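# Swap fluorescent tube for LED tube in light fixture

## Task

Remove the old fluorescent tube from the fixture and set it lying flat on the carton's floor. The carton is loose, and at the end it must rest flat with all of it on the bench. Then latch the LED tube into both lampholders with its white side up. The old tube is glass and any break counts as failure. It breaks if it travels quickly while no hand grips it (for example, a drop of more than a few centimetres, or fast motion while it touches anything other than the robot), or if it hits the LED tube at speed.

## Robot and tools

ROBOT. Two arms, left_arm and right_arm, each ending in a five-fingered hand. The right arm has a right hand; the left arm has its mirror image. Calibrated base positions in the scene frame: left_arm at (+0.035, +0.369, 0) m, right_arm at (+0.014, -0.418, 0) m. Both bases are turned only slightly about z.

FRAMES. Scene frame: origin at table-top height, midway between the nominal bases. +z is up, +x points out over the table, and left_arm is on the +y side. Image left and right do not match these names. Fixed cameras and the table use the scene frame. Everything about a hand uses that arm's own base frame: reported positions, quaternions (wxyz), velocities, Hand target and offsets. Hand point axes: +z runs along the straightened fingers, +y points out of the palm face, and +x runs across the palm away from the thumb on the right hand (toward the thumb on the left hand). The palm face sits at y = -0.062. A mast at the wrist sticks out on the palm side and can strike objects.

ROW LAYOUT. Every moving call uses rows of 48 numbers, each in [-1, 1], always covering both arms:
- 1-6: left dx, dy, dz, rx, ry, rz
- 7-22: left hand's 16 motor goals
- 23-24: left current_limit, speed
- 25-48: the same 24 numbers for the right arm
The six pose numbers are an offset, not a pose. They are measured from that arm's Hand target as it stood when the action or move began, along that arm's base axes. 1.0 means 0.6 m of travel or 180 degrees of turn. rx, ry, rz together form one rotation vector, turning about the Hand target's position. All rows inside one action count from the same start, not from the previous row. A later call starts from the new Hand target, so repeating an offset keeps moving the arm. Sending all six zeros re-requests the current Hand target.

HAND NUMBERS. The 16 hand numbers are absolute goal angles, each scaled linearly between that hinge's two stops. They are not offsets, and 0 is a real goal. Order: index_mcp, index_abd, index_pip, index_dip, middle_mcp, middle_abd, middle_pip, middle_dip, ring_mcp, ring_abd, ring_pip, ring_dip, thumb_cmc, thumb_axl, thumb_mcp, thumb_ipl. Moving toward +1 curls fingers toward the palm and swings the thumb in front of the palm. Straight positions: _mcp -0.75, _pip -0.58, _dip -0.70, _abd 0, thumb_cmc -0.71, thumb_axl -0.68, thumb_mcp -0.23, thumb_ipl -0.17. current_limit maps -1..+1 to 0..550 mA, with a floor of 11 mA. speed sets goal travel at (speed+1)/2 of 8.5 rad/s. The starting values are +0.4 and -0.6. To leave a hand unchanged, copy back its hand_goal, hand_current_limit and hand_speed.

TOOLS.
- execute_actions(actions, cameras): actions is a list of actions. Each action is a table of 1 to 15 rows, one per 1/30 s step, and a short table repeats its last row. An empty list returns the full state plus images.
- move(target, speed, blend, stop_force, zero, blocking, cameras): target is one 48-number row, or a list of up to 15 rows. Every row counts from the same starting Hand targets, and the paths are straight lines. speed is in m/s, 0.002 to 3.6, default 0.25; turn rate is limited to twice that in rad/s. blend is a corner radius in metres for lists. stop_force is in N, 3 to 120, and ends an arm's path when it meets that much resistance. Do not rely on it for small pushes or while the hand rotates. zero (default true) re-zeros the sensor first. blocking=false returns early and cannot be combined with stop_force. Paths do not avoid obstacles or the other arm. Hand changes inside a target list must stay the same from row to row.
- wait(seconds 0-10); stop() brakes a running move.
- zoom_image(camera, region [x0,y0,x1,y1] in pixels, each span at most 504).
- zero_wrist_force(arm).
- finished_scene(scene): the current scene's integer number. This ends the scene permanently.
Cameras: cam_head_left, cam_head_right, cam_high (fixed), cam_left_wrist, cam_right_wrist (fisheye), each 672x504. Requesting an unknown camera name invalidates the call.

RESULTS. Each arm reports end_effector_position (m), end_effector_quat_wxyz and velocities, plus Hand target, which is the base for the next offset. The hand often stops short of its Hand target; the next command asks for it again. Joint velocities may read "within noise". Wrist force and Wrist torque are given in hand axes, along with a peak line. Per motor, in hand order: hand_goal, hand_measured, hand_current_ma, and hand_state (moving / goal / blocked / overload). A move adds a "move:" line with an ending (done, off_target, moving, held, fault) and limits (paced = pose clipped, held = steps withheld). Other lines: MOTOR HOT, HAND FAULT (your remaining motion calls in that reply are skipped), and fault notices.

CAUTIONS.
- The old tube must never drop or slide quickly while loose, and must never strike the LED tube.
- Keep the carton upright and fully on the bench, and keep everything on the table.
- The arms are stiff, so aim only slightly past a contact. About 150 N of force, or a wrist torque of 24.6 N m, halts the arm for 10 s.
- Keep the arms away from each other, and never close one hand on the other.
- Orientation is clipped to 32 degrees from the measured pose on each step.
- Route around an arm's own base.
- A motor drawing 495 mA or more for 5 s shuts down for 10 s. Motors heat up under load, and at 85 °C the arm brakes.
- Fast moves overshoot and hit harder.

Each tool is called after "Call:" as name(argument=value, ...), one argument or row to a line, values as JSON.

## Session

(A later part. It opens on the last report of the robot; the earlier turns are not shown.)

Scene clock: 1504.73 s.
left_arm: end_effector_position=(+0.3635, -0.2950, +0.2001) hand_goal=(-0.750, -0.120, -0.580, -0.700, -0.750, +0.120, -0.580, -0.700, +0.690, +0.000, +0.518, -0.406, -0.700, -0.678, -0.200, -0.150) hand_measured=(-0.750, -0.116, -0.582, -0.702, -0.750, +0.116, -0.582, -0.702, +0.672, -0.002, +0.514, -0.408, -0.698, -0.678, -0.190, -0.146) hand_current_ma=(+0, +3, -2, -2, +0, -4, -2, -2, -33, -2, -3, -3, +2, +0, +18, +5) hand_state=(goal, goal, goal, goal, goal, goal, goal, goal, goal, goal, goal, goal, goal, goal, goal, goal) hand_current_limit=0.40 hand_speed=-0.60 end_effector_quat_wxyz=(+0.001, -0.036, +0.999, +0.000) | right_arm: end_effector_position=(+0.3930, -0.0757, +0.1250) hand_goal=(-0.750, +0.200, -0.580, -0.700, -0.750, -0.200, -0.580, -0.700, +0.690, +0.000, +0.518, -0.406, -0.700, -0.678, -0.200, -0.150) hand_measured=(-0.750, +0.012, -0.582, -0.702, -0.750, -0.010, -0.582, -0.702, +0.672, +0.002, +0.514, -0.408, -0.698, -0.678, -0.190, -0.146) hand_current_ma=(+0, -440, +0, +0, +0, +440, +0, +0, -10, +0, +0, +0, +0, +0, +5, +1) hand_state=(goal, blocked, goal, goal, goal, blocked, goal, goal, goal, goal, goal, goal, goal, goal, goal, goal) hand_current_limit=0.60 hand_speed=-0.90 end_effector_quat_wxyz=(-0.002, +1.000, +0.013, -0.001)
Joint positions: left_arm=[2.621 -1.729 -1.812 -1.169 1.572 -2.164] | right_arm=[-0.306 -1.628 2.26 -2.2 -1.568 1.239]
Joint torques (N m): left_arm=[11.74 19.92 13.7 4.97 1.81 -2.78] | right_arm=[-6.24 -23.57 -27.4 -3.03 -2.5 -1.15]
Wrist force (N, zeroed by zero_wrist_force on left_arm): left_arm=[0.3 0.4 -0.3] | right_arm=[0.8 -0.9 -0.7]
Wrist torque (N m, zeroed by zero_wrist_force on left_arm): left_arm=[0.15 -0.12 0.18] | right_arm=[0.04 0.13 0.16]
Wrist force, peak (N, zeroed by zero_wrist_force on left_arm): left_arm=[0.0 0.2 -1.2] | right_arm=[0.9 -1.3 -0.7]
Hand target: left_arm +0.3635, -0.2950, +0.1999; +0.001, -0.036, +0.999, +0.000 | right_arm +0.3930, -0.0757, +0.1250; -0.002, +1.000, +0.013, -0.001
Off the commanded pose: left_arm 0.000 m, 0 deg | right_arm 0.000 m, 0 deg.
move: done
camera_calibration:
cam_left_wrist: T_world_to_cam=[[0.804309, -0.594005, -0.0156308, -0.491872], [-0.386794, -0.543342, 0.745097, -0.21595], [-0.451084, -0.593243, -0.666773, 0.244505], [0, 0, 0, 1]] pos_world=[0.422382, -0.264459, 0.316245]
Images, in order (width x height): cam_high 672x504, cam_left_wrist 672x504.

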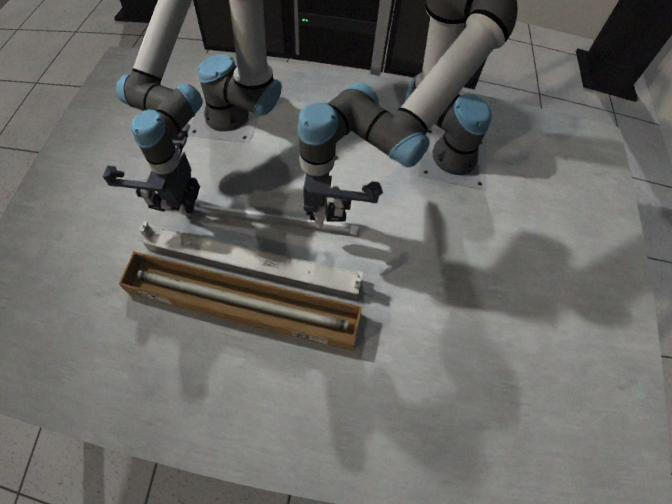

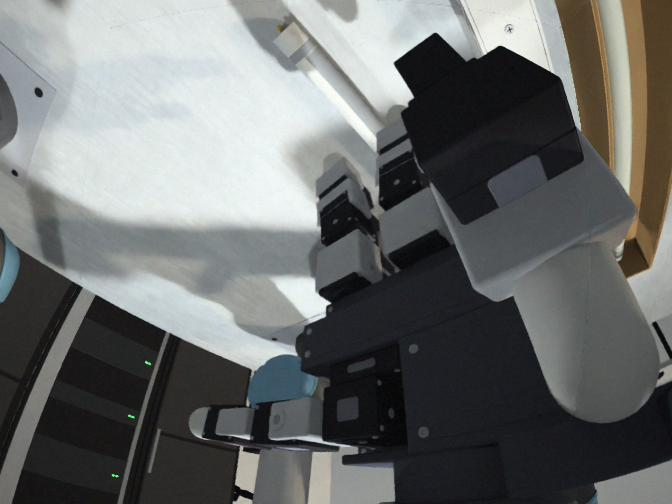

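Call:
move(
  target=[
    [-0.0192,0,0,0,0,0,-0.75,-0.12,-0.58,-0.70,-0.75,0.12,-0.58,-0.70,0.69,0,0.518,-0.406,-0.7,-0.678,-0.2,-0.15,0.4,-0.6,0,0,0,0,0,0,-0.75,0.2,-0.58,-0.70,-0.75,-0.2,-0.58,-0.70,0.69,0,0.518,-0.406,-0.7,-0.678,-0.2,-0.15,0.6,-0.9],
    [-0.0192,0,-0.1267,0,0,0,-0.75,-0.12,-0.58,-0.70,-0.75,0.12,-0.58,-0.70,0.69,0,0.518,-0.406,-0.7,-0.678,-0.2,-0.15,0.4,-0.6,0,0,0,0,0,0,-0.75,0.2,-0.58,-0.70,-0.75,-0.2,-0.58,-0.70,0.69,0,0.518,-0.406,-0.7,-0.678,-0.2,-0.15,0.6,-0.9],
  ],
  speed=0.08,
  stop_force=8,
  cameras=["cam_left_wrist"],
)

Call:
zoom_image(
  camera="cam_left_wrist",
  region=[240, 0, 420, 180],
)

Scene clock: 1553.30 s.
left_arm: end_effector_position=(+0.3520, -0.2950, +0.1239) hand_goal=(-0.750, -0.120, -0.580, -0.700, -0.750, +0.120, -0.580, -0.700, +0.690, +0.000, +0.518, -0.406, -0.700, -0.678, -0.200, -0.150) hand_measured=(-0.750, -0.116, -0.582, -0.702, -0.750, +0.116, -0.582, -0.702, +0.672, -0.002, +0.514, -0.408, -0.698, -0.678, -0.190, -0.146) hand_current_ma=(+0, +3, -2, -2, +0, -3, -2, -2, -33, -2, -3, -3, +2, +0, +18, +5) hand_state=(goal, goal, goal, goal, goal, goal, goal, goal, goal, goal, goal, goal, goal, goal, goal, goal) hand_current_limit=0.40 hand_speed=-0.60 end_effector_quat_wxyz=(+0.001, -0.036, +0.999, +0.000) | right_arm: end_effector_position=(+0.3930, -0.0757, +0.1250) hand_goal=(-0.750, +0.200, -0.580, -0.700, -0.750, -0.200, -0.580, -0.700, +0.690, +0.000, +0.518, -0.406, -0.700, -0.678, -0.200, -0.150) hand_measured=(-0.750, +0.012, -0.582, -0.702, -0.750, -0.010, -0.582, -0.702, +0.672, +0.002, +0.514, -0.408, -0.698, -0.678, -0.190, -0.146) hand_current_ma=(+0, -440, +0, +0, +0, +440, +0, +0, -10, +0, +0, +0, +0, +0, +5, +1) hand_state=(goal, blocked, goal, goal, goal, blocked, goal, goal, goal, goal, goal, goal, goal, goal, goal, goal) hand_current_limit=0.60 hand_speed=-0.90 end_effector_quat_wxyz=(-0.002, +1.000, +0.013, -0.001)
Joint positions: left_arm=[2.61 -1.801 -1.945 -0.964 1.572 -2.175] | right_arm=[-0.306 -1.628 2.26 -2.2 -1.568 1.239]
Joint torques (N m): left_arm=[-12.5 21.11 12.39 5.22 1.64 -2.83] | right_arm=[-5.54 -24.51 -27.65 -3.04 -2.48 -0.95]
Wrist force (N, zeroed by zero_wrist_force on left_arm): left_arm=[0.0 0.4 -0.5] | right_arm=[0.8 -1.1 -0.7]
Wrist torque (N m, zeroed by zero_wrist_force on left_arm): left_arm=[0.17 -0.10 0.17] | right_arm=[0.01 0.14 0.15]
Wrist force, peak (N, zeroed by zero_wrist_force on left_arm): left_arm=[0.7 0.4 -0.8] | right_arm=[0.9 -1.4 -0.5]
Hand target: left_arm +0.3520, -0.2950, +0.1239; +0.001, -0.036, +0.999, +0.000 | right_arm +0.3930, -0.0757, +0.1250; -0.002, +1.000, +0.013, -0.001
Off the commanded pose: left_arm 0.000 m, 0 deg | right_arm 0.000 m, 0 deg.
move: done
camera_calibration:
cam_left_wrist: T_world_to_cam=[[0.804372, -0.593923, -0.0155368, -0.483759], [-0.386787, -0.543333, 0.745108, -0.163738], [-0.450978, -0.593334, -0.666763, 0.188461], [0, 0, 0, 1]] pos_world=[0.410782, -0.264459, 0.240145]
Images, in order (width x height): cam_left_wrist 672x504.

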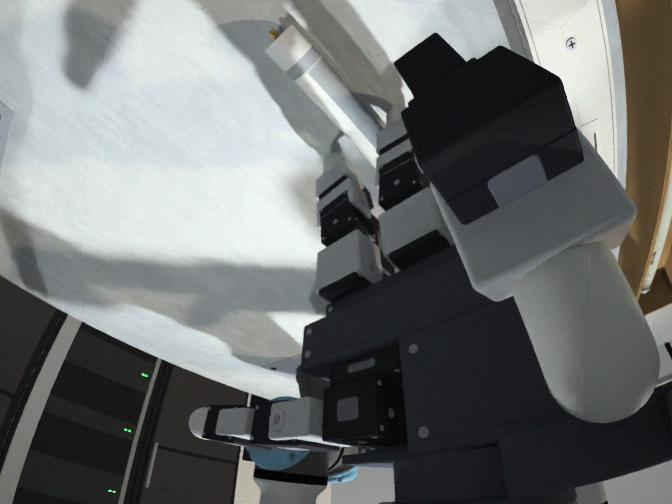

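Scaled by 2.800 from the camera's 672x504 image, which has a finer 960x720 frame.

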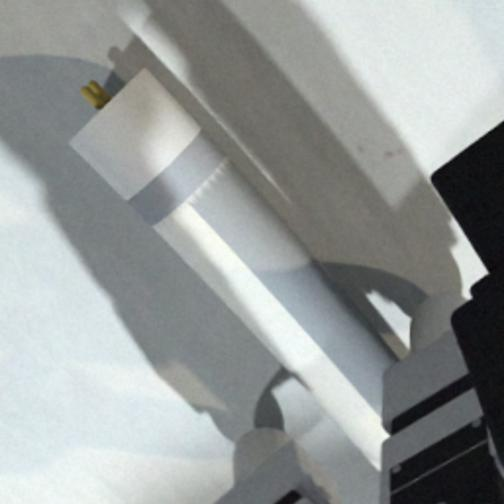

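Soft close.

Call:
move(
  target=[0,0,0,0,0,0,-0.75,0.03,-0.58,-0.70,-0.75,-0.03,-0.58,-0.70,0.69,0,0.518,-0.406,-0.7,-0.678,-0.2,-0.15,0.2,-0.9,0,0,0,0,0,0,-0.75,0.2,-0.58,-0.70,-0.75,-0.2,-0.58,-0.70,0.69,0,0.518,-0.406,-0.7,-0.678,-0.2,-0.15,0.6,-0.9],
  speed=0.05,
  cameras=["cam_left_wrist"],
)

Call:
zoom_image(
  camera="cam_left_wrist",
  region=[240, 0, 420, 180],
)

Scene clock: 1564.57 s.
left_arm: end_effector_position=(+0.3520, -0.2950, +0.1239) hand_goal=(-0.750, +0.030, -0.580, -0.700, -0.750, -0.030, -0.580, -0.700, +0.690, +0.000, +0.518, -0.406, -0.700, -0.678, -0.200, -0.150) hand_measured=(-0.750, +0.002, -0.582, -0.702, -0.750, +0.008, -0.582, -0.702, +0.672, -0.002, +0.514, -0.408, -0.698, -0.678, -0.190, -0.146) hand_current_ma=(+0, -46, -2, -2, +0, +70, -2, -2, -33, -2, -3, -3, +2, +0, +18, +5) hand_state=(goal, blocked, goal, goal, goal, blocked, goal, goal, goal, goal, goal, goal, goal, goal, goal, goal) hand_current_limit=0.20 hand_speed=-0.90 end_effector_quat_wxyz=(+0.001, -0.036, +0.999, +0.000) | right_arm: end_effector_position=(+0.3930, -0.0757, +0.1250) hand_goal=(-0.750, +0.200, -0.580, -0.700, -0.750, -0.200, -0.580, -0.700, +0.690, +0.000, +0.518, -0.406, -0.700, -0.678, -0.200, -0.150) hand_measured=(-0.750, +0.012, -0.582, -0.702, -0.750, -0.010, -0.582, -0.702, +0.672, +0.002, +0.514, -0.408, -0.698, -0.678, -0.190, -0.146) hand_current_ma=(+0, -440, +0, +0, +0, +440, +0, +0, -10, +0, +0, +0, +0, +0, +5, +1) hand_state=(goal, blocked, goal, goal, goal, blocked, goal, goal, goal, goal, goal, goal, goal, goal, goal, goal) hand_current_limit=0.60 hand_speed=-0.90 end_effector_quat_wxyz=(-0.002, +1.000, +0.013, -0.001)
Joint positions: left_arm=[2.61 -1.801 -1.945 -0.964 1.572 -2.175] | right_arm=[-0.306 -1.628 2.26 -2.2 -1.568 1.239]
Joint torques (N m): left_arm=[-12.18 21.29 13.28 4.73 1.7 -2.78] | right_arm=[-4.71 -23.46 -27.05 -3.06 -2.51 -1.02]
Wrist force (N, zeroed by zero_wrist_force on left_arm): left_arm=[0.0 0.3 0.2] | right_arm=[0.9 -1.1 -0.4]
Wrist torque (N m, zeroed by zero_wrist_force on left_arm): left_arm=[0.11 -0.11 0.16] | right_arm=[-0.03 0.11 0.15]
Wrist force, peak (N, zeroed by zero_wrist_force on left_arm): left_arm=[0.2 0.4 -0.5] | right_arm=[1.0 -1.2 -0.7]
Hand target: left_arm +0.3520, -0.2950, +0.1239; +0.001, -0.036, +0.999, +0.000 | right_arm +0.3930, -0.0757, +0.1250; -0.002, +1.000, +0.013, -0.001
Off the commanded pose: left_arm 0.000 m, 0 deg | right_arm 0.000 m, 0 deg.
move: done
camera_calibration:
cam_left_wrist: T_world_to_cam=[[0.804373, -0.593922, -0.015535, -0.483759], [-0.386821, -0.543376, 0.745058, -0.163723], [-0.450948, -0.593295, -0.666819, 0.188472], [0, 0, 0, 1]] pos_world=[0.410782, -0.264459, 0.240145]
Images, in order (width x height): cam_left_wrist 672x504.

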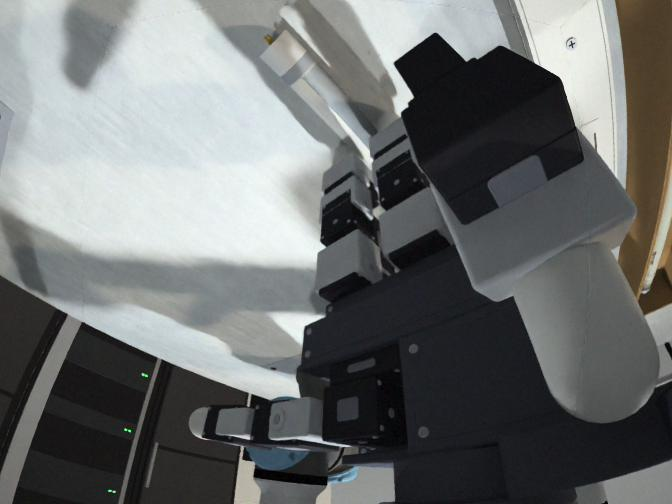

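Scaled by 2.800 from the camera's 672x504 image, which has a finer 960x720 frame.

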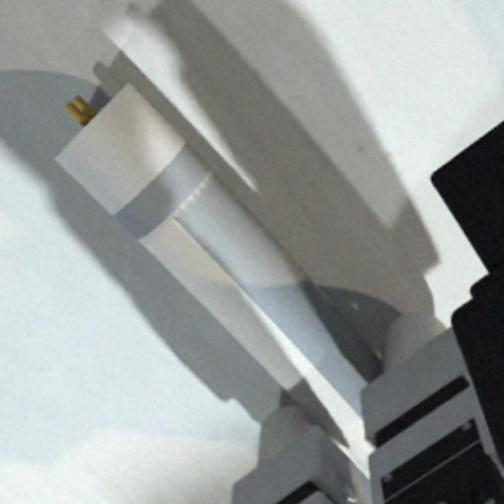

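Call:
move(
  target=[0.005,0,0,0,0,0,-0.75,0.03,-0.58,-0.70,-0.75,-0.03,-0.58,-0.70,0.69,0,0.518,-0.406,-0.7,-0.678,-0.2,-0.15,0.2,-0.9,0,0,0,0,0,0,-0.75,0.2,-0.58,-0.70,-0.75,-0.2,-0.58,-0.70,0.69,0,0.518,-0.406,-0.7,-0.678,-0.2,-0.15,0.6,-0.9],
  speed=0.02,
)

Call:
move(
  target=[0,0,0,0,0,0,-0.75,0.2,-0.58,-0.70,-0.75,-0.2,-0.58,-0.70,0.69,0,0.518,-0.406,-0.7,-0.678,-0.2,-0.15,0.6,-0.9,0,0,0,0,0,0,-0.75,0.2,-0.58,-0.70,-0.75,-0.2,-0.58,-0.70,0.69,0,0.518,-0.406,-0.7,-0.678,-0.2,-0.15,0.6,-0.9],
  speed=0.05,
  cameras=["cam_left_wrist","cam_right_wrist"],
)

Call:
zoom_image(
  camera="cam_left_wrist",
  region=[240, 0, 420, 180],
)

Call:
zoom_image(
  camera="cam_right_wrist",
  region=[230, 20, 400, 190],
)

Scene clock: 1587.07 s.
left_arm: end_effector_position=(+0.3548, -0.2950, +0.1239) hand_goal=(-0.750, +0.030, -0.580, -0.700, -0.750, -0.030, -0.580, -0.700, +0.690, +0.000, +0.518, -0.406, -0.700, -0.678, -0.200, -0.150) hand_measured=(-0.750, +0.002, -0.582, -0.702, -0.750, +0.008, -0.582, -0.702, +0.672, -0.002, +0.514, -0.408, -0.698, -0.678, -0.190, -0.146) hand_current_ma=(+0, -46, -1, -2, +0, +70, -1, -2, -33, -2, -3, -3, +2, +0, +18, +5) hand_state=(goal, blocked, goal, goal, goal, blocked, goal, goal, goal, goal, goal, goal, goal, goal, goal, goal) hand_current_limit=0.20 hand_speed=-0.90 end_effector_quat_wxyz=(+0.001, -0.036, +0.999, +0.000) | right_arm: end_effector_position=(+0.3930, -0.0757, +0.1250) hand_goal=(-0.750, +0.200, -0.580, -0.700, -0.750, -0.200, -0.580, -0.700, +0.690, +0.000, +0.518, -0.406, -0.700, -0.678, -0.200, -0.150) hand_measured=(-0.750, +0.012, -0.580, -0.702, -0.750, -0.010, -0.582, -0.702, +0.672, +0.002, +0.514, -0.408, -0.698, -0.678, -0.190, -0.146) hand_current_ma=(+0, -440, +0, +0, +0, +440, +0, +0, -10, +0, +0, +0, +0, +0, +5, +1) hand_state=(goal, blocked, goal, goal, goal, blocked, goal, goal, goal, goal, goal, goal, goal, goal, goal, goal) hand_current_limit=0.60 hand_speed=-0.90 end_effector_quat_wxyz=(-0.002, +1.000, +0.013, -0.001)
Joint positions: left_arm=[2.613 -1.805 -1.939 -0.966 1.572 -2.172] | right_arm=[-0.306 -1.628 2.26 -2.2 -1.568 1.239]
Joint torques (N m): left_arm=[12.79 21.69 24.99 0.1 1.54 2.94] | right_arm=[-4.86 -24.34 -27.78 -2.8 -2.49 -0.96]
Wrist force (N, zeroed by zero_wrist_force on left_arm): left_arm=[0.3 0.6 -0.3] | right_arm=[0.6 -1.1 -0.6]
Wrist torque (N m, zeroed by zero_wrist_force on left_arm): left_arm=[0.17 -0.06 0.04] | right_arm=[-0.02 0.13 0.13]
Wrist force, peak (N, zeroed by zero_wrist_force on left_arm): left_arm=[0.5 0.5 -0.1] | right_arm=[0.9 -1.2 -0.6]
Hand target: left_arm +0.3550, -0.2950, +0.1239; +0.001, -0.036, +0.999, +0.000 | right_arm +0.3930, -0.0757, +0.1250; -0.002, +1.000, +0.013, -0.001
Off the commanded pose: left_arm 0.000 m, 0 deg | right_arm 0.000 m, 0 deg.
move: done

Scene clock: 1587.57 s.
left_arm: end_effector_position=(+0.3550, -0.2950, +0.1239) hand_goal=(-0.750, +0.200, -0.580, -0.700, -0.750, -0.200, -0.580, -0.700, +0.690, +0.000, +0.518, -0.406, -0.700, -0.678, -0.200, -0.150) hand_measured=(-0.750, +0.014, -0.582, -0.702, -0.750, +0.000, -0.582, -0.702, +0.672, -0.002, +0.514, -0.408, -0.698, -0.678, -0.190, -0.146) hand_current_ma=(+0, -440, -1, -2, +0, +440, -1, -2, -33, -2, -3, -3, +2, +0, +18, +5) hand_state=(goal, blocked, goal, goal, goal, blocked, goal, goal, goal, goal, goal, goal, goal, goal, goal, goal) hand_current_limit=0.60 hand_speed=-0.90 end_effector_quat_wxyz=(+0.001, -0.036, +0.999, +0.000) | right_arm: end_effector_position=(+0.3930, -0.0757, +0.1250) hand_goal=(-0.750, +0.200, -0.580, -0.700, -0.750, -0.200, -0.580, -0.700, +0.690, +0.000, +0.518, -0.406, -0.700, -0.678, -0.200, -0.150) hand_measured=(-0.750, +0.012, -0.580, -0.702, -0.750, -0.010, -0.582, -0.702, +0.672, +0.002, +0.514, -0.408, -0.698, -0.678, -0.190, -0.146) hand_current_ma=(+0, -440, +0, +0, +0, +440, +0, +0, -10, +0, +0, +0, +0, +0, +5, +1) hand_state=(goal, blocked, goal, goal, goal, blocked, goal, goal, goal, goal, goal, goal, goal, goal, goal, goal) hand_current_limit=0.60 hand_speed=-0.90 end_effector_quat_wxyz=(-0.002, +1.000, +0.013, -0.001)
Joint positions: left_arm=[2.613 -1.806 -1.939 -0.966 1.572 -2.172] | right_arm=[-0.306 -1.628 2.26 -2.2 -1.568 1.239]
Joint torques (N m): left_arm=[11.29 21.72 25.74 -0.13 1.38 2.85] | right_arm=[-4.3 -23.21 -28.11 -2.86 -2.52 -0.89]
Wrist force (N, zeroed by zero_wrist_force on left_arm): left_arm=[0.1 0.4 0.5] | right_arm=[0.9 -1.0 -0.6]
Wrist torque (N m, zeroed by zero_wrist_force on left_arm): left_arm=[0.09 -0.10 0.04] | right_arm=[-0.02 0.11 0.16]
Wrist force, peak (N, zeroed by zero_wrist_force on left_arm): left_arm=[0.3 0.6 0.4] | right_arm=[0.9 -0.9 -0.8]
Hand target: left_arm +0.3550, -0.2950, +0.1239; +0.001, -0.036, +0.999, +0.000 | right_arm +0.3930, -0.0757, +0.1250; -0.002, +1.000, +0.013, -0.001
Off the commanded pose: left_arm 0.000 m, 0 deg | right_arm 0.000 m, 0 deg.
move: done
camera_calibration:
cam_left_wrist: T_world_to_cam=[[0.804373, -0.593922, -0.015535, -0.486172], [-0.386821, -0.543376, 0.745058, -0.162563], [-0.450948, -0.593295, -0.666819, 0.189825], [0, 0, 0, 1]] pos_world=[0.413782, -0.264459, 0.240145]
cam_right_wrist: T_world_to_cam=[[-0.77865, -0.627028, 0.0232528, 0.287983], [-0.42099, 0.549551, 0.721637, 0.0693684], [-0.465265, 0.552114, -0.691881, 0.441345], [0, 0, 0, 1]] pos_world=[0.458784, -0.101221, 0.248603]
Images, in order (width x height): cam_left_wrist 672x504, cam_right_wrist 672x504.

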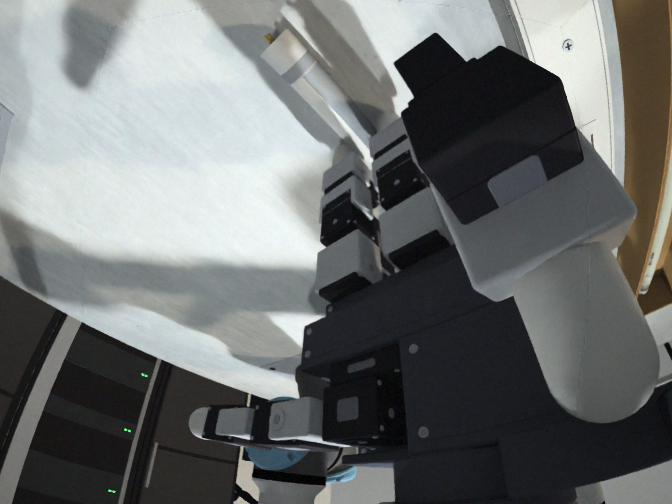

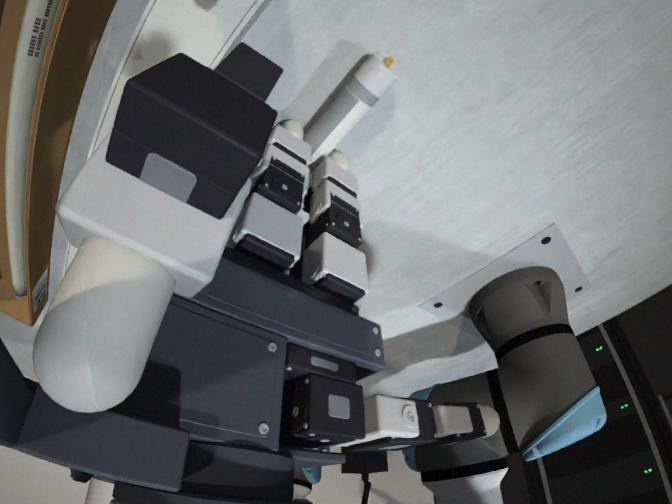

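Scaled by 2.800 from the camera's 672x504 image, which has a finer 960x720 frame.

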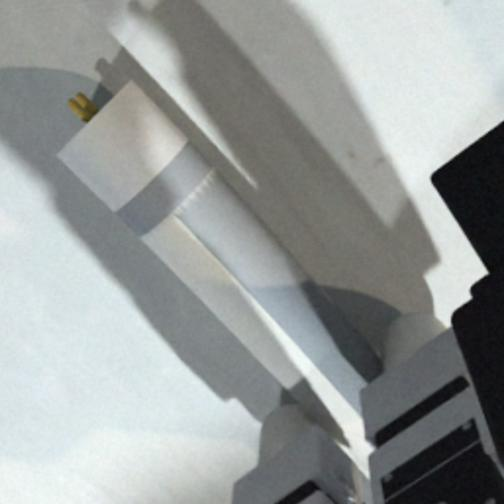

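Scaled by 2.965 from the camera's 672x504 image, which has a finer 960x720 frame.

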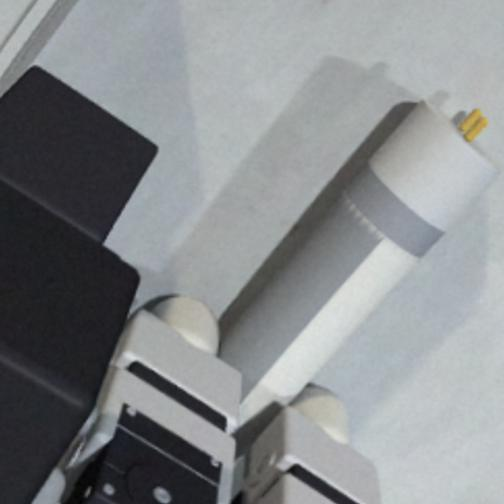

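Call:
move(
  target=[0,0,0.2067,0,0,0,-0.75,0.2,-0.58,-0.70,-0.75,-0.2,-0.58,-0.70,0.69,0,0.518,-0.406,-0.7,-0.678,-0.2,-0.15,0.6,-0.9,0,0,0.2067,0,0,0,-0.75,0.2,-0.58,-0.70,-0.75,-0.2,-0.58,-0.70,0.69,0,0.518,-0.406,-0.7,-0.678,-0.2,-0.15,0.6,-0.9],
  speed=0.06,
  cameras=["cam_left_wrist","cam_right_wrist","cam_high"],
)

Call:
zoom_image(
  camera="cam_left_wrist",
  region=[240, 0, 420, 180],
)

Call:
zoom_image(
  camera="cam_right_wrist",
  region=[230, 20, 400, 190],
)

Scene clock: 1644.47 s.
left_arm: end_effector_position=(+0.3550, -0.2950, +0.2478) hand_goal=(-0.750, +0.200, -0.580, -0.700, -0.750, -0.200, -0.580, -0.700, +0.690, +0.000, +0.518, -0.406, -0.700, -0.678, -0.200, -0.150) hand_measured=(-0.750, +0.014, -0.582, -0.702, -0.750, +0.000, -0.582, -0.702, +0.672, -0.002, +0.514, -0.408, -0.698, -0.678, -0.190, -0.146) hand_current_ma=(+0, -440, -1, -2, +0, +440, -1, -2, -33, -2, -3, -3, +2, +0, +18, +5) hand_state=(goal, blocked, goal, goal, goal, blocked, goal, goal, goal, goal, goal, goal, goal, goal, goal, goal) hand_current_limit=0.60 hand_speed=-0.90 end_effector_quat_wxyz=(+0.001, -0.036, +0.999, +0.000) | right_arm: end_effector_position=(+0.3930, -0.0756, +0.2489) hand_goal=(-0.750, +0.200, -0.580, -0.700, -0.750, -0.200, -0.580, -0.700, +0.690, +0.000, +0.518, -0.406, -0.700, -0.678, -0.200, -0.150) hand_measured=(-0.750, +0.012, -0.580, -0.702, -0.750, -0.010, -0.582, -0.702, +0.672, +0.002, +0.514, -0.408, -0.698, -0.678, -0.190, -0.146) hand_current_ma=(+0, -440, +0, +0, +0, +440, +0, +0, -10, +0, +0, +0, +0, +0, +5, +1) hand_state=(goal, blocked, goal, goal, goal, blocked, goal, goal, goal, goal, goal, goal, goal, goal, goal, goal) hand_current_limit=0.60 hand_speed=-0.90 end_effector_quat_wxyz=(-0.002, +1.000, +0.013, -0.001)
Joint positions: left_arm=[2.613 -1.677 -1.744 -1.29 1.572 -2.172] | right_arm=[-0.306 -1.777 2.034 -1.824 -1.568 1.239]
Joint torques (N m): left_arm=[-9.34 36.96 30.1 0.23 0.45 0.15] | right_arm=[-5.51 -22.3 -35.62 -1.02 2.28 -1.31]
Wrist force (N, zeroed by zero_wrist_force on left_arm): left_arm=[0.1 0.0 0.6] | right_arm=[0.5 -1.2 -0.7]
Wrist torque (N m, zeroed by zero_wrist_force on left_arm): left_arm=[0.10 -0.09 0.04] | right_arm=[0.04 0.18 0.10]
Wrist force, peak (N, zeroed by zero_wrist_force on left_arm): left_arm=[0.3 0.4 1.3] | right_arm=[0.7 -1.2 -1.4]
Hand target: left_arm +0.3550, -0.2950, +0.2479; +0.001, -0.036, +0.999, +0.000 | right_arm +0.3930, -0.0757, +0.2490; -0.002, +1.000, +0.013, -0.001
Off the commanded pose: left_arm 0.000 m, 0 deg | right_arm 0.000 m, 0 deg.
move: done
camera_calibration:
cam_left_wrist: T_world_to_cam=[[0.804373, -0.593921, -0.0155359, -0.484247], [-0.38682, -0.543377, 0.745058, -0.254876], [-0.450948, -0.593295, -0.666819, 0.272444], [0, 0, 0, 1]] pos_world=[0.413782, -0.264459, 0.364045]
cam_right_wrist: T_world_to_cam=[[-0.778619, -0.627068, 0.023195, 0.285105], [-0.421084, 0.549543, 0.721589, -0.0199828], [-0.465232, 0.552076, -0.691933, 0.52707], [0, 0, 0, 1]] pos_world=[0.458784, -0.101221, 0.372503]
Images, in order (width x height): cam_high 672x504, cam_left_wrist 672x504, cam_right_wrist 672x504.

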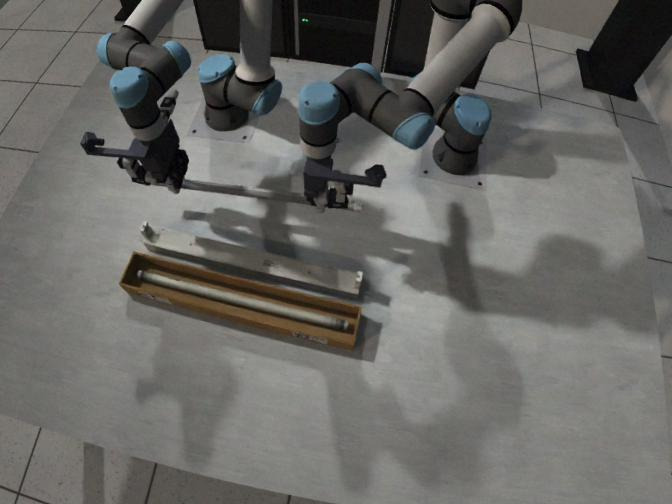

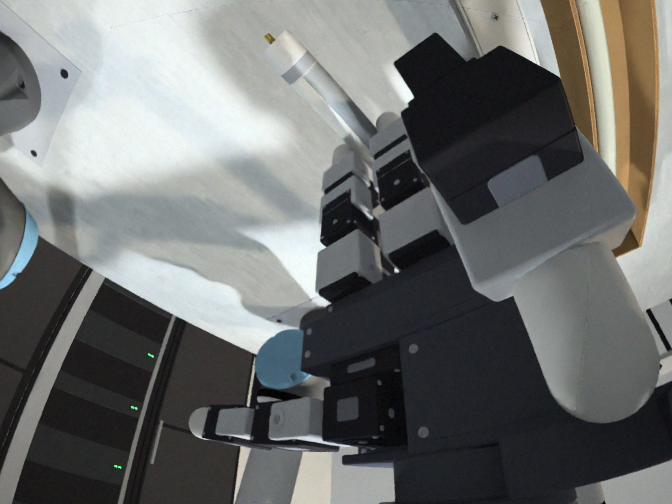

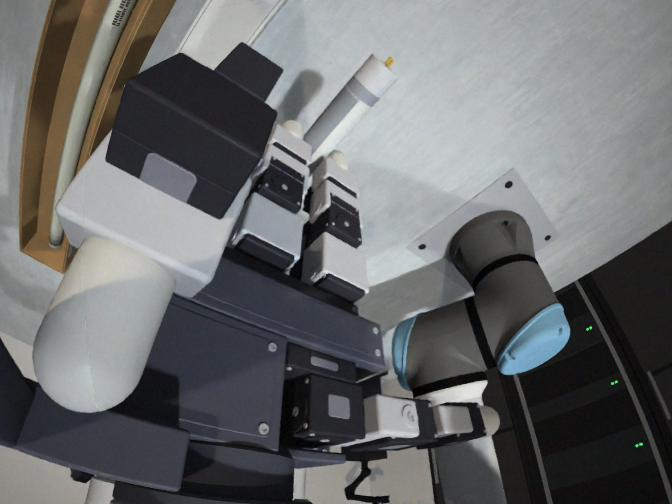

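Scaled by 2.800 from the camera's 672x504 image, which has a finer 960x720 frame.

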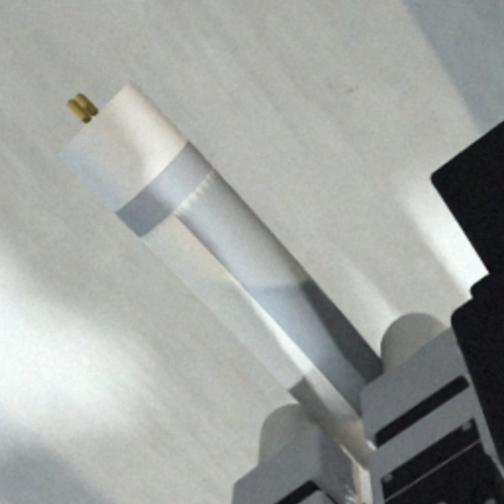

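Scaled by 2.965 from the camera's 672x504 image, which has a finer 960x720 frame.

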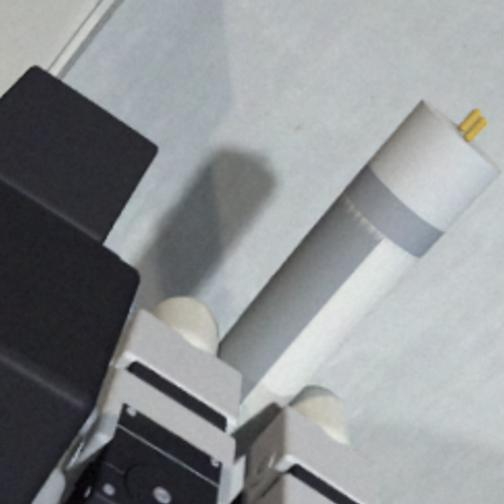

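Call:
move(
  target=[0.2862,0.0425,0,0,0,-0.0322,-0.75,0.2,-0.58,-0.70,-0.75,-0.2,-0.58,-0.70,0.69,0,0.518,-0.406,-0.7,-0.678,-0.2,-0.15,0.6,-0.9,0.2007,0.0325,0,0,0,-0.0317,-0.75,0.2,-0.58,-0.70,-0.75,-0.2,-0.58,-0.70,0.69,0,0.518,-0.406,-0.7,-0.678,-0.2,-0.15,0.6,-0.9],
  speed=0.07,
  cameras=["cam_left_wrist","cam_right_wrist","cam_high"],
)

Call:
zoom_image(
  camera="cam_left_wrist",
  region=[240, 0, 420, 180],
)

Call:
zoom_image(
  camera="cam_right_wrist",
  region=[260, 0, 440, 180],
)

Call:
zoom_image(
  camera="cam_high",
  region=[120, 160, 370, 300],
)

Scene clock: 1662.27 s.
left_arm: end_effector_position=(+0.5265, -0.2695, +0.2479) hand_goal=(-0.750, +0.200, -0.580, -0.700, -0.750, -0.200, -0.580, -0.700, +0.690, +0.000, +0.518, -0.406, -0.700, -0.678, -0.200, -0.150) hand_measured=(-0.750, +0.014, -0.582, -0.702, -0.750, +0.000, -0.582, -0.702, +0.672, -0.002, +0.514, -0.408, -0.698, -0.678, -0.190, -0.146) hand_current_ma=(-1, -440, -1, -2, +0, +440, -1, -2, -33, -2, -3, -3, +2, +0, +18, +5) hand_state=(goal, blocked, goal, goal, goal, blocked, goal, goal, goal, goal, goal, goal, goal, goal, goal, goal) hand_current_limit=0.60 hand_speed=-0.90 end_effector_quat_wxyz=(+0.001, +0.014, +1.000, +0.000) | right_arm: end_effector_position=(+0.5133, -0.0562, +0.2490) hand_goal=(-0.750, +0.200, -0.580, -0.700, -0.750, -0.200, -0.580, -0.700, +0.690, +0.000, +0.518, -0.406, -0.700, -0.678, -0.200, -0.150) hand_measured=(-0.750, +0.012, -0.580, -0.702, -0.752, -0.010, -0.582, -0.702, +0.672, +0.002, +0.514, -0.408, -0.698, -0.678, -0.190, -0.146) hand_current_ma=(+0, -440, +0, +0, +0, +440, +0, +0, -10, +0, +0, +0, +0, +0, +5, +1) hand_state=(goal, blocked, goal, goal, goal, blocked, goal, goal, goal, goal, goal, goal, goal, goal, goal, goal) hand_current_limit=0.60 hand_speed=-0.90 end_effector_quat_wxyz=(-0.002, +0.999, -0.037, -0.001)
Joint positions: left_arm=[2.771 -1.942 -1.408 -1.36 1.572 -1.912] | right_arm=[-0.2 -1.455 1.728 -1.841 -1.567 1.445]
Joint torques (N m): left_arm=[11.61 29.98 30.24 0.1 -1.7 2.89] | right_arm=[7.64 -21.17 -35.57 -1.3 -0.61 1.39]
Wrist force (N, zeroed by zero_wrist_force on left_arm): left_arm=[0.1 0.0 0.6] | right_arm=[0.9 -1.8 -0.3]
Wrist torque (N m, zeroed by zero_wrist_force on left_arm): left_arm=[0.09 -0.09 0.04] | right_arm=[-0.08 0.05 -0.08]
Wrist force, peak (N, zeroed by zero_wrist_force on left_arm): left_arm=[0.2 0.6 0.7] | right_arm=[1.1 -2.0 -0.5]
Hand target: left_arm +0.5267, -0.2695, +0.2479; +0.001, +0.014, +1.000, +0.000 | right_arm +0.5134, -0.0562, +0.2490; -0.002, +0.999, -0.037, -0.001
Off the commanded pose: left_arm 0.000 m, 0 deg | right_arm 0.000 m, 0 deg.
move: done
camera_calibration:
cam_left_wrist: T_world_to_cam=[[0.740331, -0.672062, -0.015581, -0.594537], [-0.439664, -0.501599, 0.745046, -0.135632], [-0.508532, -0.54473, -0.666831, 0.408433], [0, 0, 0, 1]] pos_world=[0.588223, -0.245112, 0.364145]
cam_right_wrist: T_world_to_cam=[[-0.837081, -0.546592, 0.0230761, 0.42555], [-0.3644, 0.588531, 0.721695, -0.00704544], [-0.408054, 0.595708, -0.691826, 0.545424], [0, 0, 0, 1]] pos_world=[0.576215, -0.0881645, 0.372603]
Images, in order (width x height): cam_high 672x504, cam_left_wrist 672x504, cam_right_wrist 672x504.

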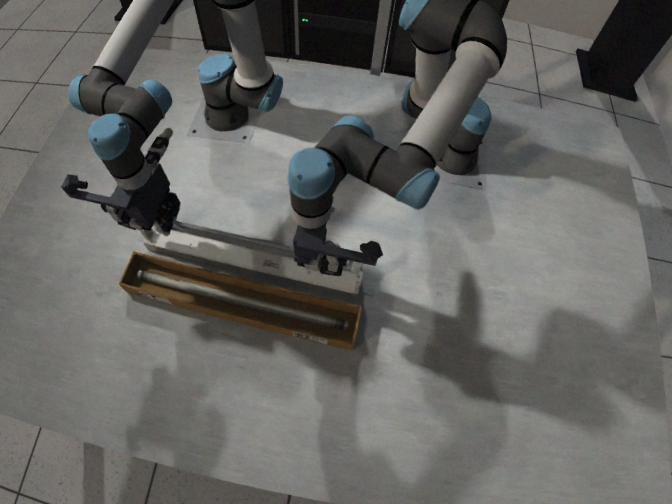

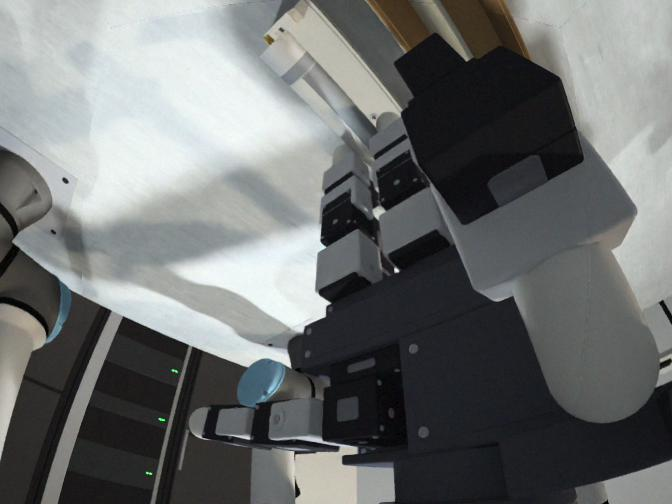

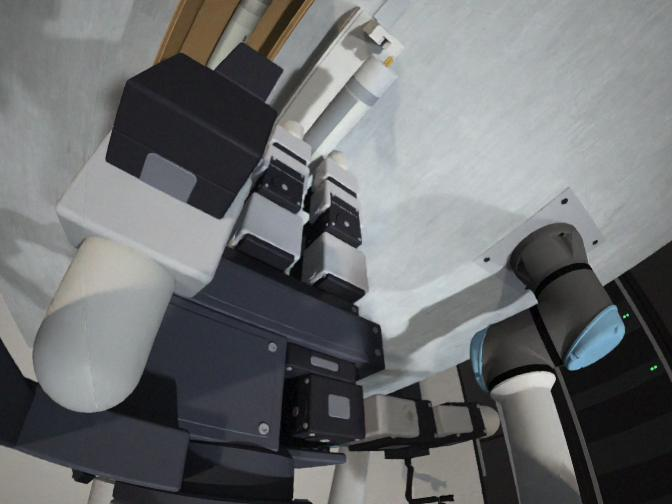

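Scaled by 2.800 from the camera's 672x504 image, which has a finer 960x720 frame.

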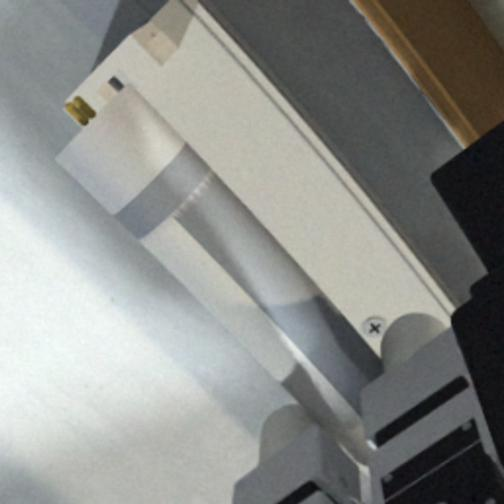

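Scaled by 2.800 from the camera's 672x504 image, which has a finer 960x720 frame.

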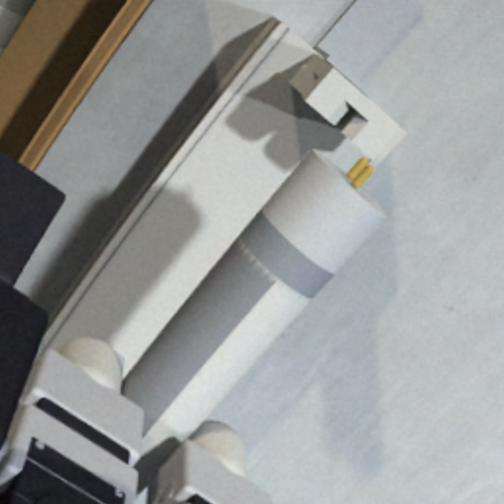

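Scaled by 2.016.

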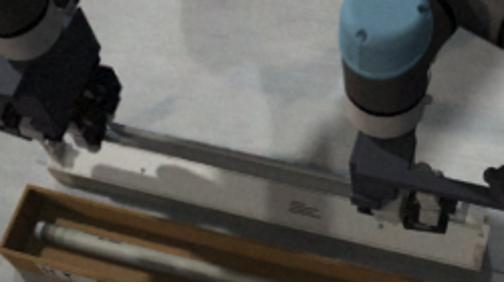

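Call:
move(
  target=[0,0,-0.0583,0,0,0,-0.75,0.2,-0.58,-0.70,-0.75,-0.2,-0.58,-0.70,0.69,0,0.518,-0.406,-0.7,-0.678,-0.2,-0.15,0.6,-0.9,0,0,-0.0583,0,0,0,-0.75,0.2,-0.58,-0.70,-0.75,-0.2,-0.58,-0.70,0.69,0,0.518,-0.406,-0.7,-0.678,-0.2,-0.15,0.6,-0.9],
  speed=0.05,
  cameras=["cam_left_wrist","cam_right_wrist"],
)

Call:
zoom_image(
  camera="cam_left_wrist",
  region=[240, 0, 360, 120],
)

Call:
zoom_image(
  camera="cam_right_wrist",
  region=[310, 0, 430, 120],
)

Scene clock: 1683.70 s.
left_arm: end_effector_position=(+0.5267, -0.2695, +0.2131) hand_goal=(-0.750, +0.200, -0.580, -0.700, -0.750, -0.200, -0.580, -0.700, +0.690, +0.000, +0.518, -0.406, -0.700, -0.678, -0.200, -0.150) hand_measured=(-0.750, +0.014, -0.582, -0.702, -0.750, +0.000, -0.582, -0.702, +0.672, -0.002, +0.514, -0.408, -0.698, -0.678, -0.190, -0.146) hand_current_ma=(-1, -440, -1, -2, +0, +440, -1, -2, -33, -2, -3, -3, +2, +0, +18, +5) hand_state=(goal, blocked, goal, goal, goal, blocked, goal, goal, goal, goal, goal, goal, goal, goal, goal, goal) hand_current_limit=0.60 hand_speed=-0.90 end_effector_quat_wxyz=(+0.001, +0.014, +1.000, +0.000) | right_arm: end_effector_position=(+0.5134, -0.0562, +0.2142) hand_goal=(-0.750, +0.200, -0.580, -0.700, -0.750, -0.200, -0.580, -0.700, +0.690, +0.000, +0.518, -0.406, -0.700, -0.678, -0.200, -0.150) hand_measured=(-0.750, +0.012, -0.580, -0.702, -0.752, -0.010, -0.582, -0.702, +0.672, +0.002, +0.514, -0.408, -0.698, -0.678, -0.190, -0.146) hand_current_ma=(+0, -440, +0, +0, +0, +440, +0, +0, -10, +0, +0, +0, +0, +0, +5, +1) hand_state=(goal, blocked, goal, goal, goal, blocked, goal, goal, goal, goal, goal, goal, goal, goal, goal, goal) hand_current_limit=0.60 hand_speed=-0.90 end_effector_quat_wxyz=(-0.002, +0.999, -0.037, -0.001)
Joint positions: left_arm=[2.771 -1.963 -1.47 -1.277 1.572 -1.912] | right_arm=[-0.2 -1.429 1.791 -1.931 -1.567 1.445]
Joint torques (N m): left_arm=[10.6 30.57 14.93 5.19 -1.14 1.84] | right_arm=[3.08 -21.35 -15.15 -3.61 0.38 1.23]
Wrist force (N, zeroed by zero_wrist_force on left_arm): left_arm=[-0.1 0.1 0.4] | right_arm=[0.7 -1.7 -0.5]
Wrist torque (N m, zeroed by zero_wrist_force on left_arm): left_arm=[0.12 -0.07 0.03] | right_arm=[-0.04 0.08 -0.11]
Wrist force, peak (N, zeroed by zero_wrist_force on left_arm): left_arm=[0.3 0.1 0.7] | right_arm=[1.3 -1.9 -0.4]
Hand target: left_arm +0.5267, -0.2695, +0.2130; +0.001, +0.014, +1.000, +0.000 | right_arm +0.5134, -0.0562, +0.2140; -0.002, +0.999, -0.037, -0.001
Off the commanded pose: left_arm 0.000 m, 0 deg | right_arm 0.000 m, 0 deg.
move: done
camera_calibration:
cam_left_wrist: T_world_to_cam=[[0.74033, -0.672063, -0.0155828, -0.595085], [-0.439626, -0.501559, 0.745095, -0.10964], [-0.508567, -0.544766, -0.666776, 0.385326], [0, 0, 0, 1]] pos_world=[0.588323, -0.245012, 0.329345]
cam_right_wrist: T_world_to_cam=[[-0.837108, -0.546544, 0.0232145, 0.426413], [-0.364309, 0.588642, 0.721651, 0.0181502], [-0.408079, 0.595643, -0.691868, 0.521343], [0, 0, 0, 1]] pos_world=[0.576315, -0.0881645, 0.337703]
Images, in order (width x height): cam_left_wrist 672x504, cam_right_wrist 672x504.

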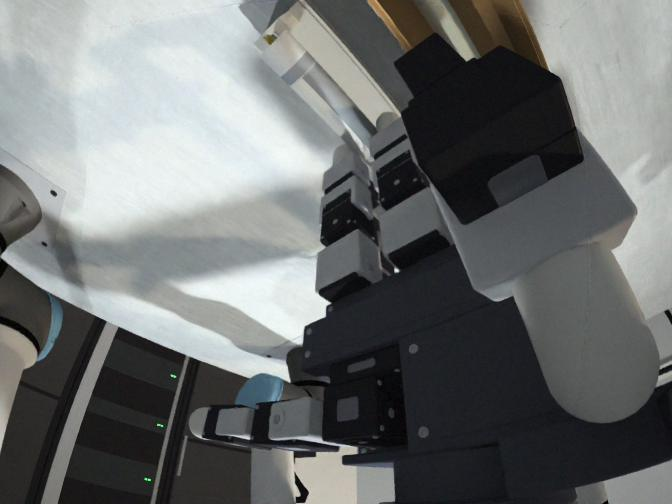

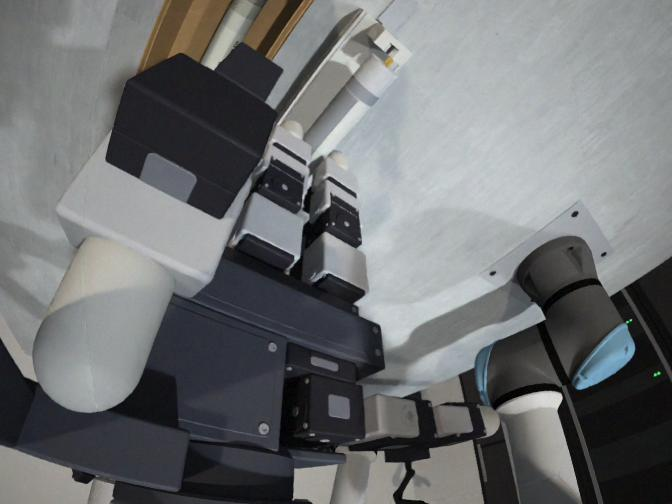

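Scaled by 4.200 from the camera's 672x504 image, which has a finer 960x720 frame.

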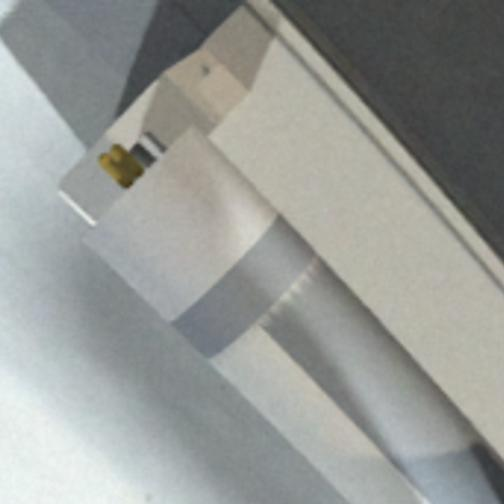

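Scaled by 4.200 from the camera's 672x504 image, which has a finer 960x720 frame.

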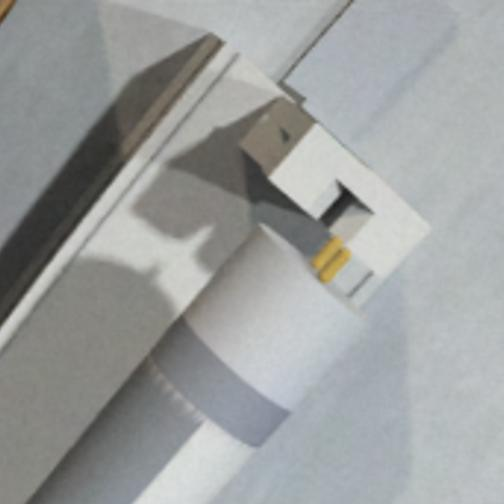

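Call:
zoom_image(
  camera="cam_right_wrist",
  region=[360, 20, 420, 80],
)

Call:
zoom_image(
  camera="cam_left_wrist",
  region=[245, 0, 305, 60],
)

Scaled by 8.400 from the camera's 672x504 image, which has a finer 960x720 frame.

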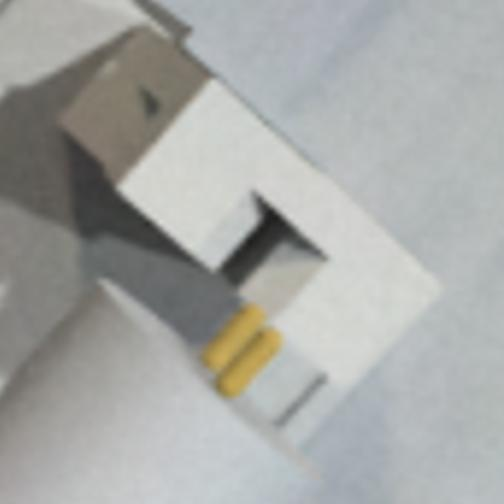

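Scaled by 8.400 from the camera's 672x504 image, which has a finer 960x720 frame.

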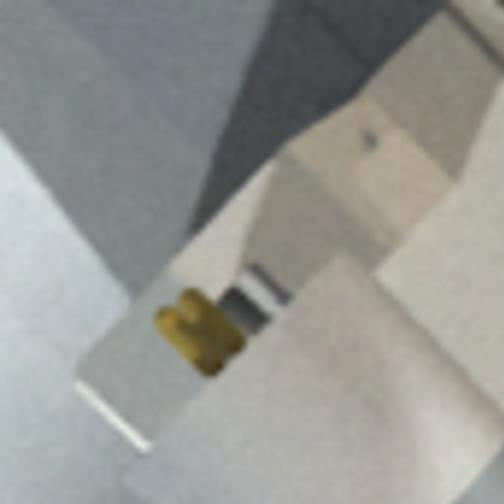

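Call:
move(
  target=[
    [-0.0002,-0.0069,0,0,0,0,-0.75,0.2,-0.58,-0.70,-0.75,-0.2,-0.58,-0.70,0.69,0,0.518,-0.406,-0.7,-0.678,-0.2,-0.15,0.6,-0.9,-0.0002,-0.0069,0,0,0,0,-0.75,0.2,-0.58,-0.70,-0.75,-0.2,-0.58,-0.70,0.69,0,0.518,-0.406,-0.7,-0.678,-0.2,-0.15,0.6,-0.9],
    [-0.0002,-0.0069,-0.0167,0,0,0,-0.75,0.2,-0.58,-0.70,-0.75,-0.2,-0.58,-0.70,0.69,0,0.518,-0.406,-0.7,-0.678,-0.2,-0.15,0.6,-0.9,-0.0002,-0.0069,-0.0167,0,0,0,-0.75,0.2,-0.58,-0.70,-0.75,-0.2,-0.58,-0.70,0.69,0,0.518,-0.406,-0.7,-0.678,-0.2,-0.15,0.6,-0.9],
  ],
  speed=0.03,
  cameras=["cam_left_wrist","cam_right_wrist"],
)

Call:
zoom_image(
  camera="cam_right_wrist",
  region=[360, 20, 420, 80],
)

Call:
zoom_image(
  camera="cam_left_wrist",
  region=[245, 0, 305, 60],
)

Scene clock: 1805.90 s.
left_arm: end_effector_position=(+0.5266, -0.2736, +0.2031) hand_goal=(-0.750, +0.200, -0.580, -0.700, -0.750, -0.200, -0.580, -0.700, +0.690, +0.000, +0.518, -0.406, -0.700, -0.678, -0.200, -0.150) hand_measured=(-0.750, +0.014, -0.582, -0.702, -0.750, +0.000, -0.582, -0.702, +0.672, -0.002, +0.514, -0.408, -0.698, -0.678, -0.190, -0.146) hand_current_ma=(-1, -440, -1, -2, +0, +440, -1, -2, -33, -2, -3, -3, +2, +0, +18, +5) hand_state=(goal, blocked, goal, goal, goal, blocked, goal, goal, goal, goal, goal, goal, goal, goal, goal, goal) hand_current_limit=0.60 hand_speed=-0.90 end_effector_quat_wxyz=(+0.001, +0.014, +1.000, +0.000) | right_arm: end_effector_position=(+0.5133, -0.0603, +0.2042) hand_goal=(-0.750, +0.200, -0.580, -0.700, -0.750, -0.200, -0.580, -0.700, +0.690, +0.000, +0.518, -0.406, -0.700, -0.678, -0.200, -0.150) hand_measured=(-0.750, +0.012, -0.580, -0.702, -0.752, -0.010, -0.582, -0.702, +0.672, +0.002, +0.514, -0.408, -0.698, -0.678, -0.190, -0.146) hand_current_ma=(+0, -440, +0, +0, +0, +440, +0, +0, -10, +0, +0, +0, +0, +0, +5, +1) hand_state=(goal, blocked, goal, goal, goal, blocked, goal, goal, goal, goal, goal, goal, goal, goal, goal, goal) hand_current_limit=0.60 hand_speed=-0.90 end_effector_quat_wxyz=(-0.002, +0.999, -0.037, -0.001)
Joint positions: left_arm=[2.765 -1.975 -1.479 -1.256 1.572 -1.918] | right_arm=[-0.208 -1.421 1.809 -1.957 -1.567 1.437]
Joint torques (N m): left_arm=[-12.4 32.26 14.74 5.03 1.54 -2.78] | right_arm=[-7.86 -21.49 -15.15 -3.56 -0.69 -1.31]
Wrist force (N, zeroed by zero_wrist_force on left_arm): left_arm=[0.0 0.2 0.4] | right_arm=[0.8 -1.9 -0.8]
Wrist torque (N m, zeroed by zero_wrist_force on left_arm): left_arm=[0.11 -0.08 0.17] | right_arm=[-0.04 0.08 0.09]
Wrist force, peak (N, zeroed by zero_wrist_force on left_arm): left_arm=[0.0 0.1 0.7] | right_arm=[0.9 -1.9 -0.9]
Hand target: left_arm +0.5266, -0.2736, +0.2029; +0.001, +0.014, +1.000, +0.000 | right_arm +0.5133, -0.0603, +0.2040; -0.002, +0.999, -0.037, -0.001
Off the commanded pose: left_arm 0.000 m, 0 deg | right_arm 0.000 m, 0 deg.
move: done
camera_calibration:
cam_left_wrist: T_world_to_cam=[[0.740298, -0.6721, -0.0155287, -0.597998], [-0.43968, -0.50151, 0.745097, -0.104221], [-0.508567, -0.544766, -0.666775, 0.376253], [0, 0, 0, 1]] pos_world=[0.588223, -0.249212, 0.319245]
cam_right_wrist: T_world_to_cam=[[-0.837108, -0.546544, 0.0232145, 0.42432], [-0.364309, 0.588642, 0.721651, 0.0277438], [-0.408079, 0.595643, -0.691868, 0.516825], [0, 0, 0, 1]] pos_world=[0.576215, -0.0922645, 0.327703]
Images, in order (width x height): cam_left_wrist 672x504, cam_right_wrist 672x504.

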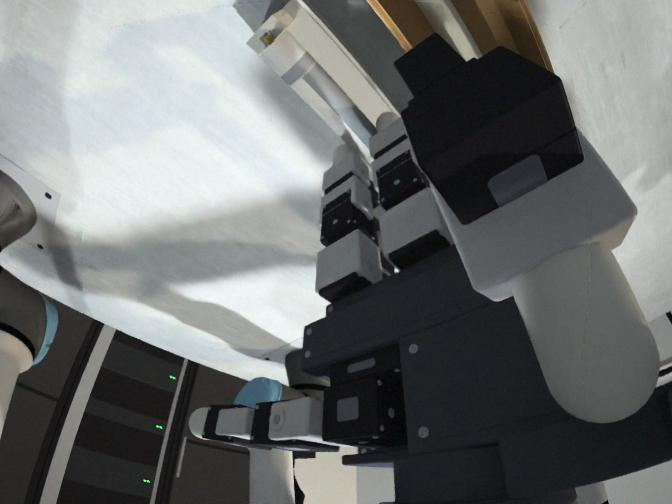

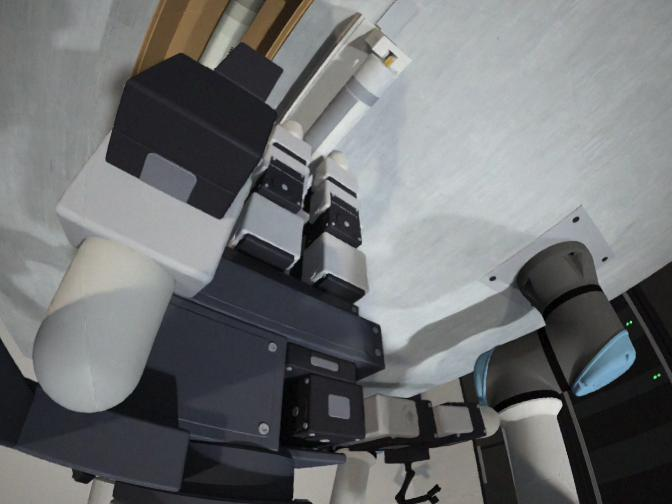

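Scaled by 8.400 from the camera's 672x504 image, which has a finer 960x720 frame.

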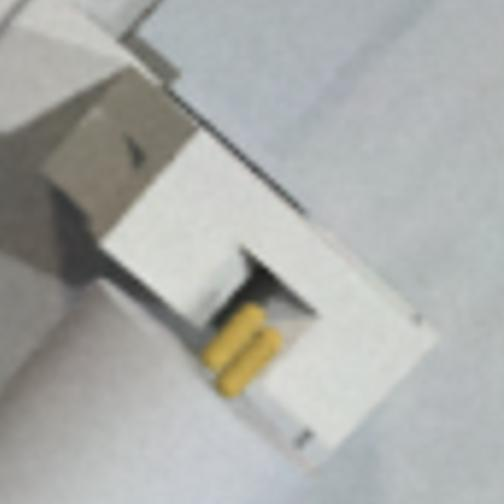

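Scaled by 8.400 from the camera's 672x504 image, which has a finer 960x720 frame.

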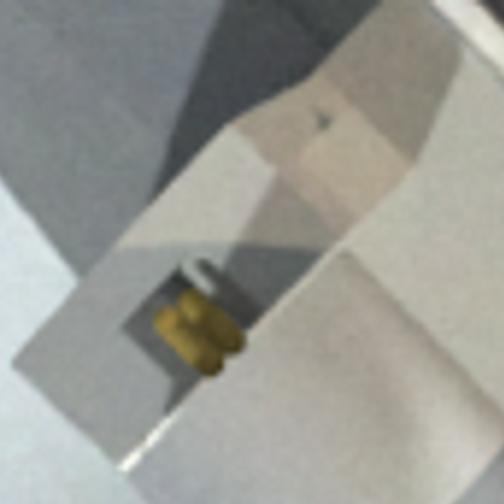

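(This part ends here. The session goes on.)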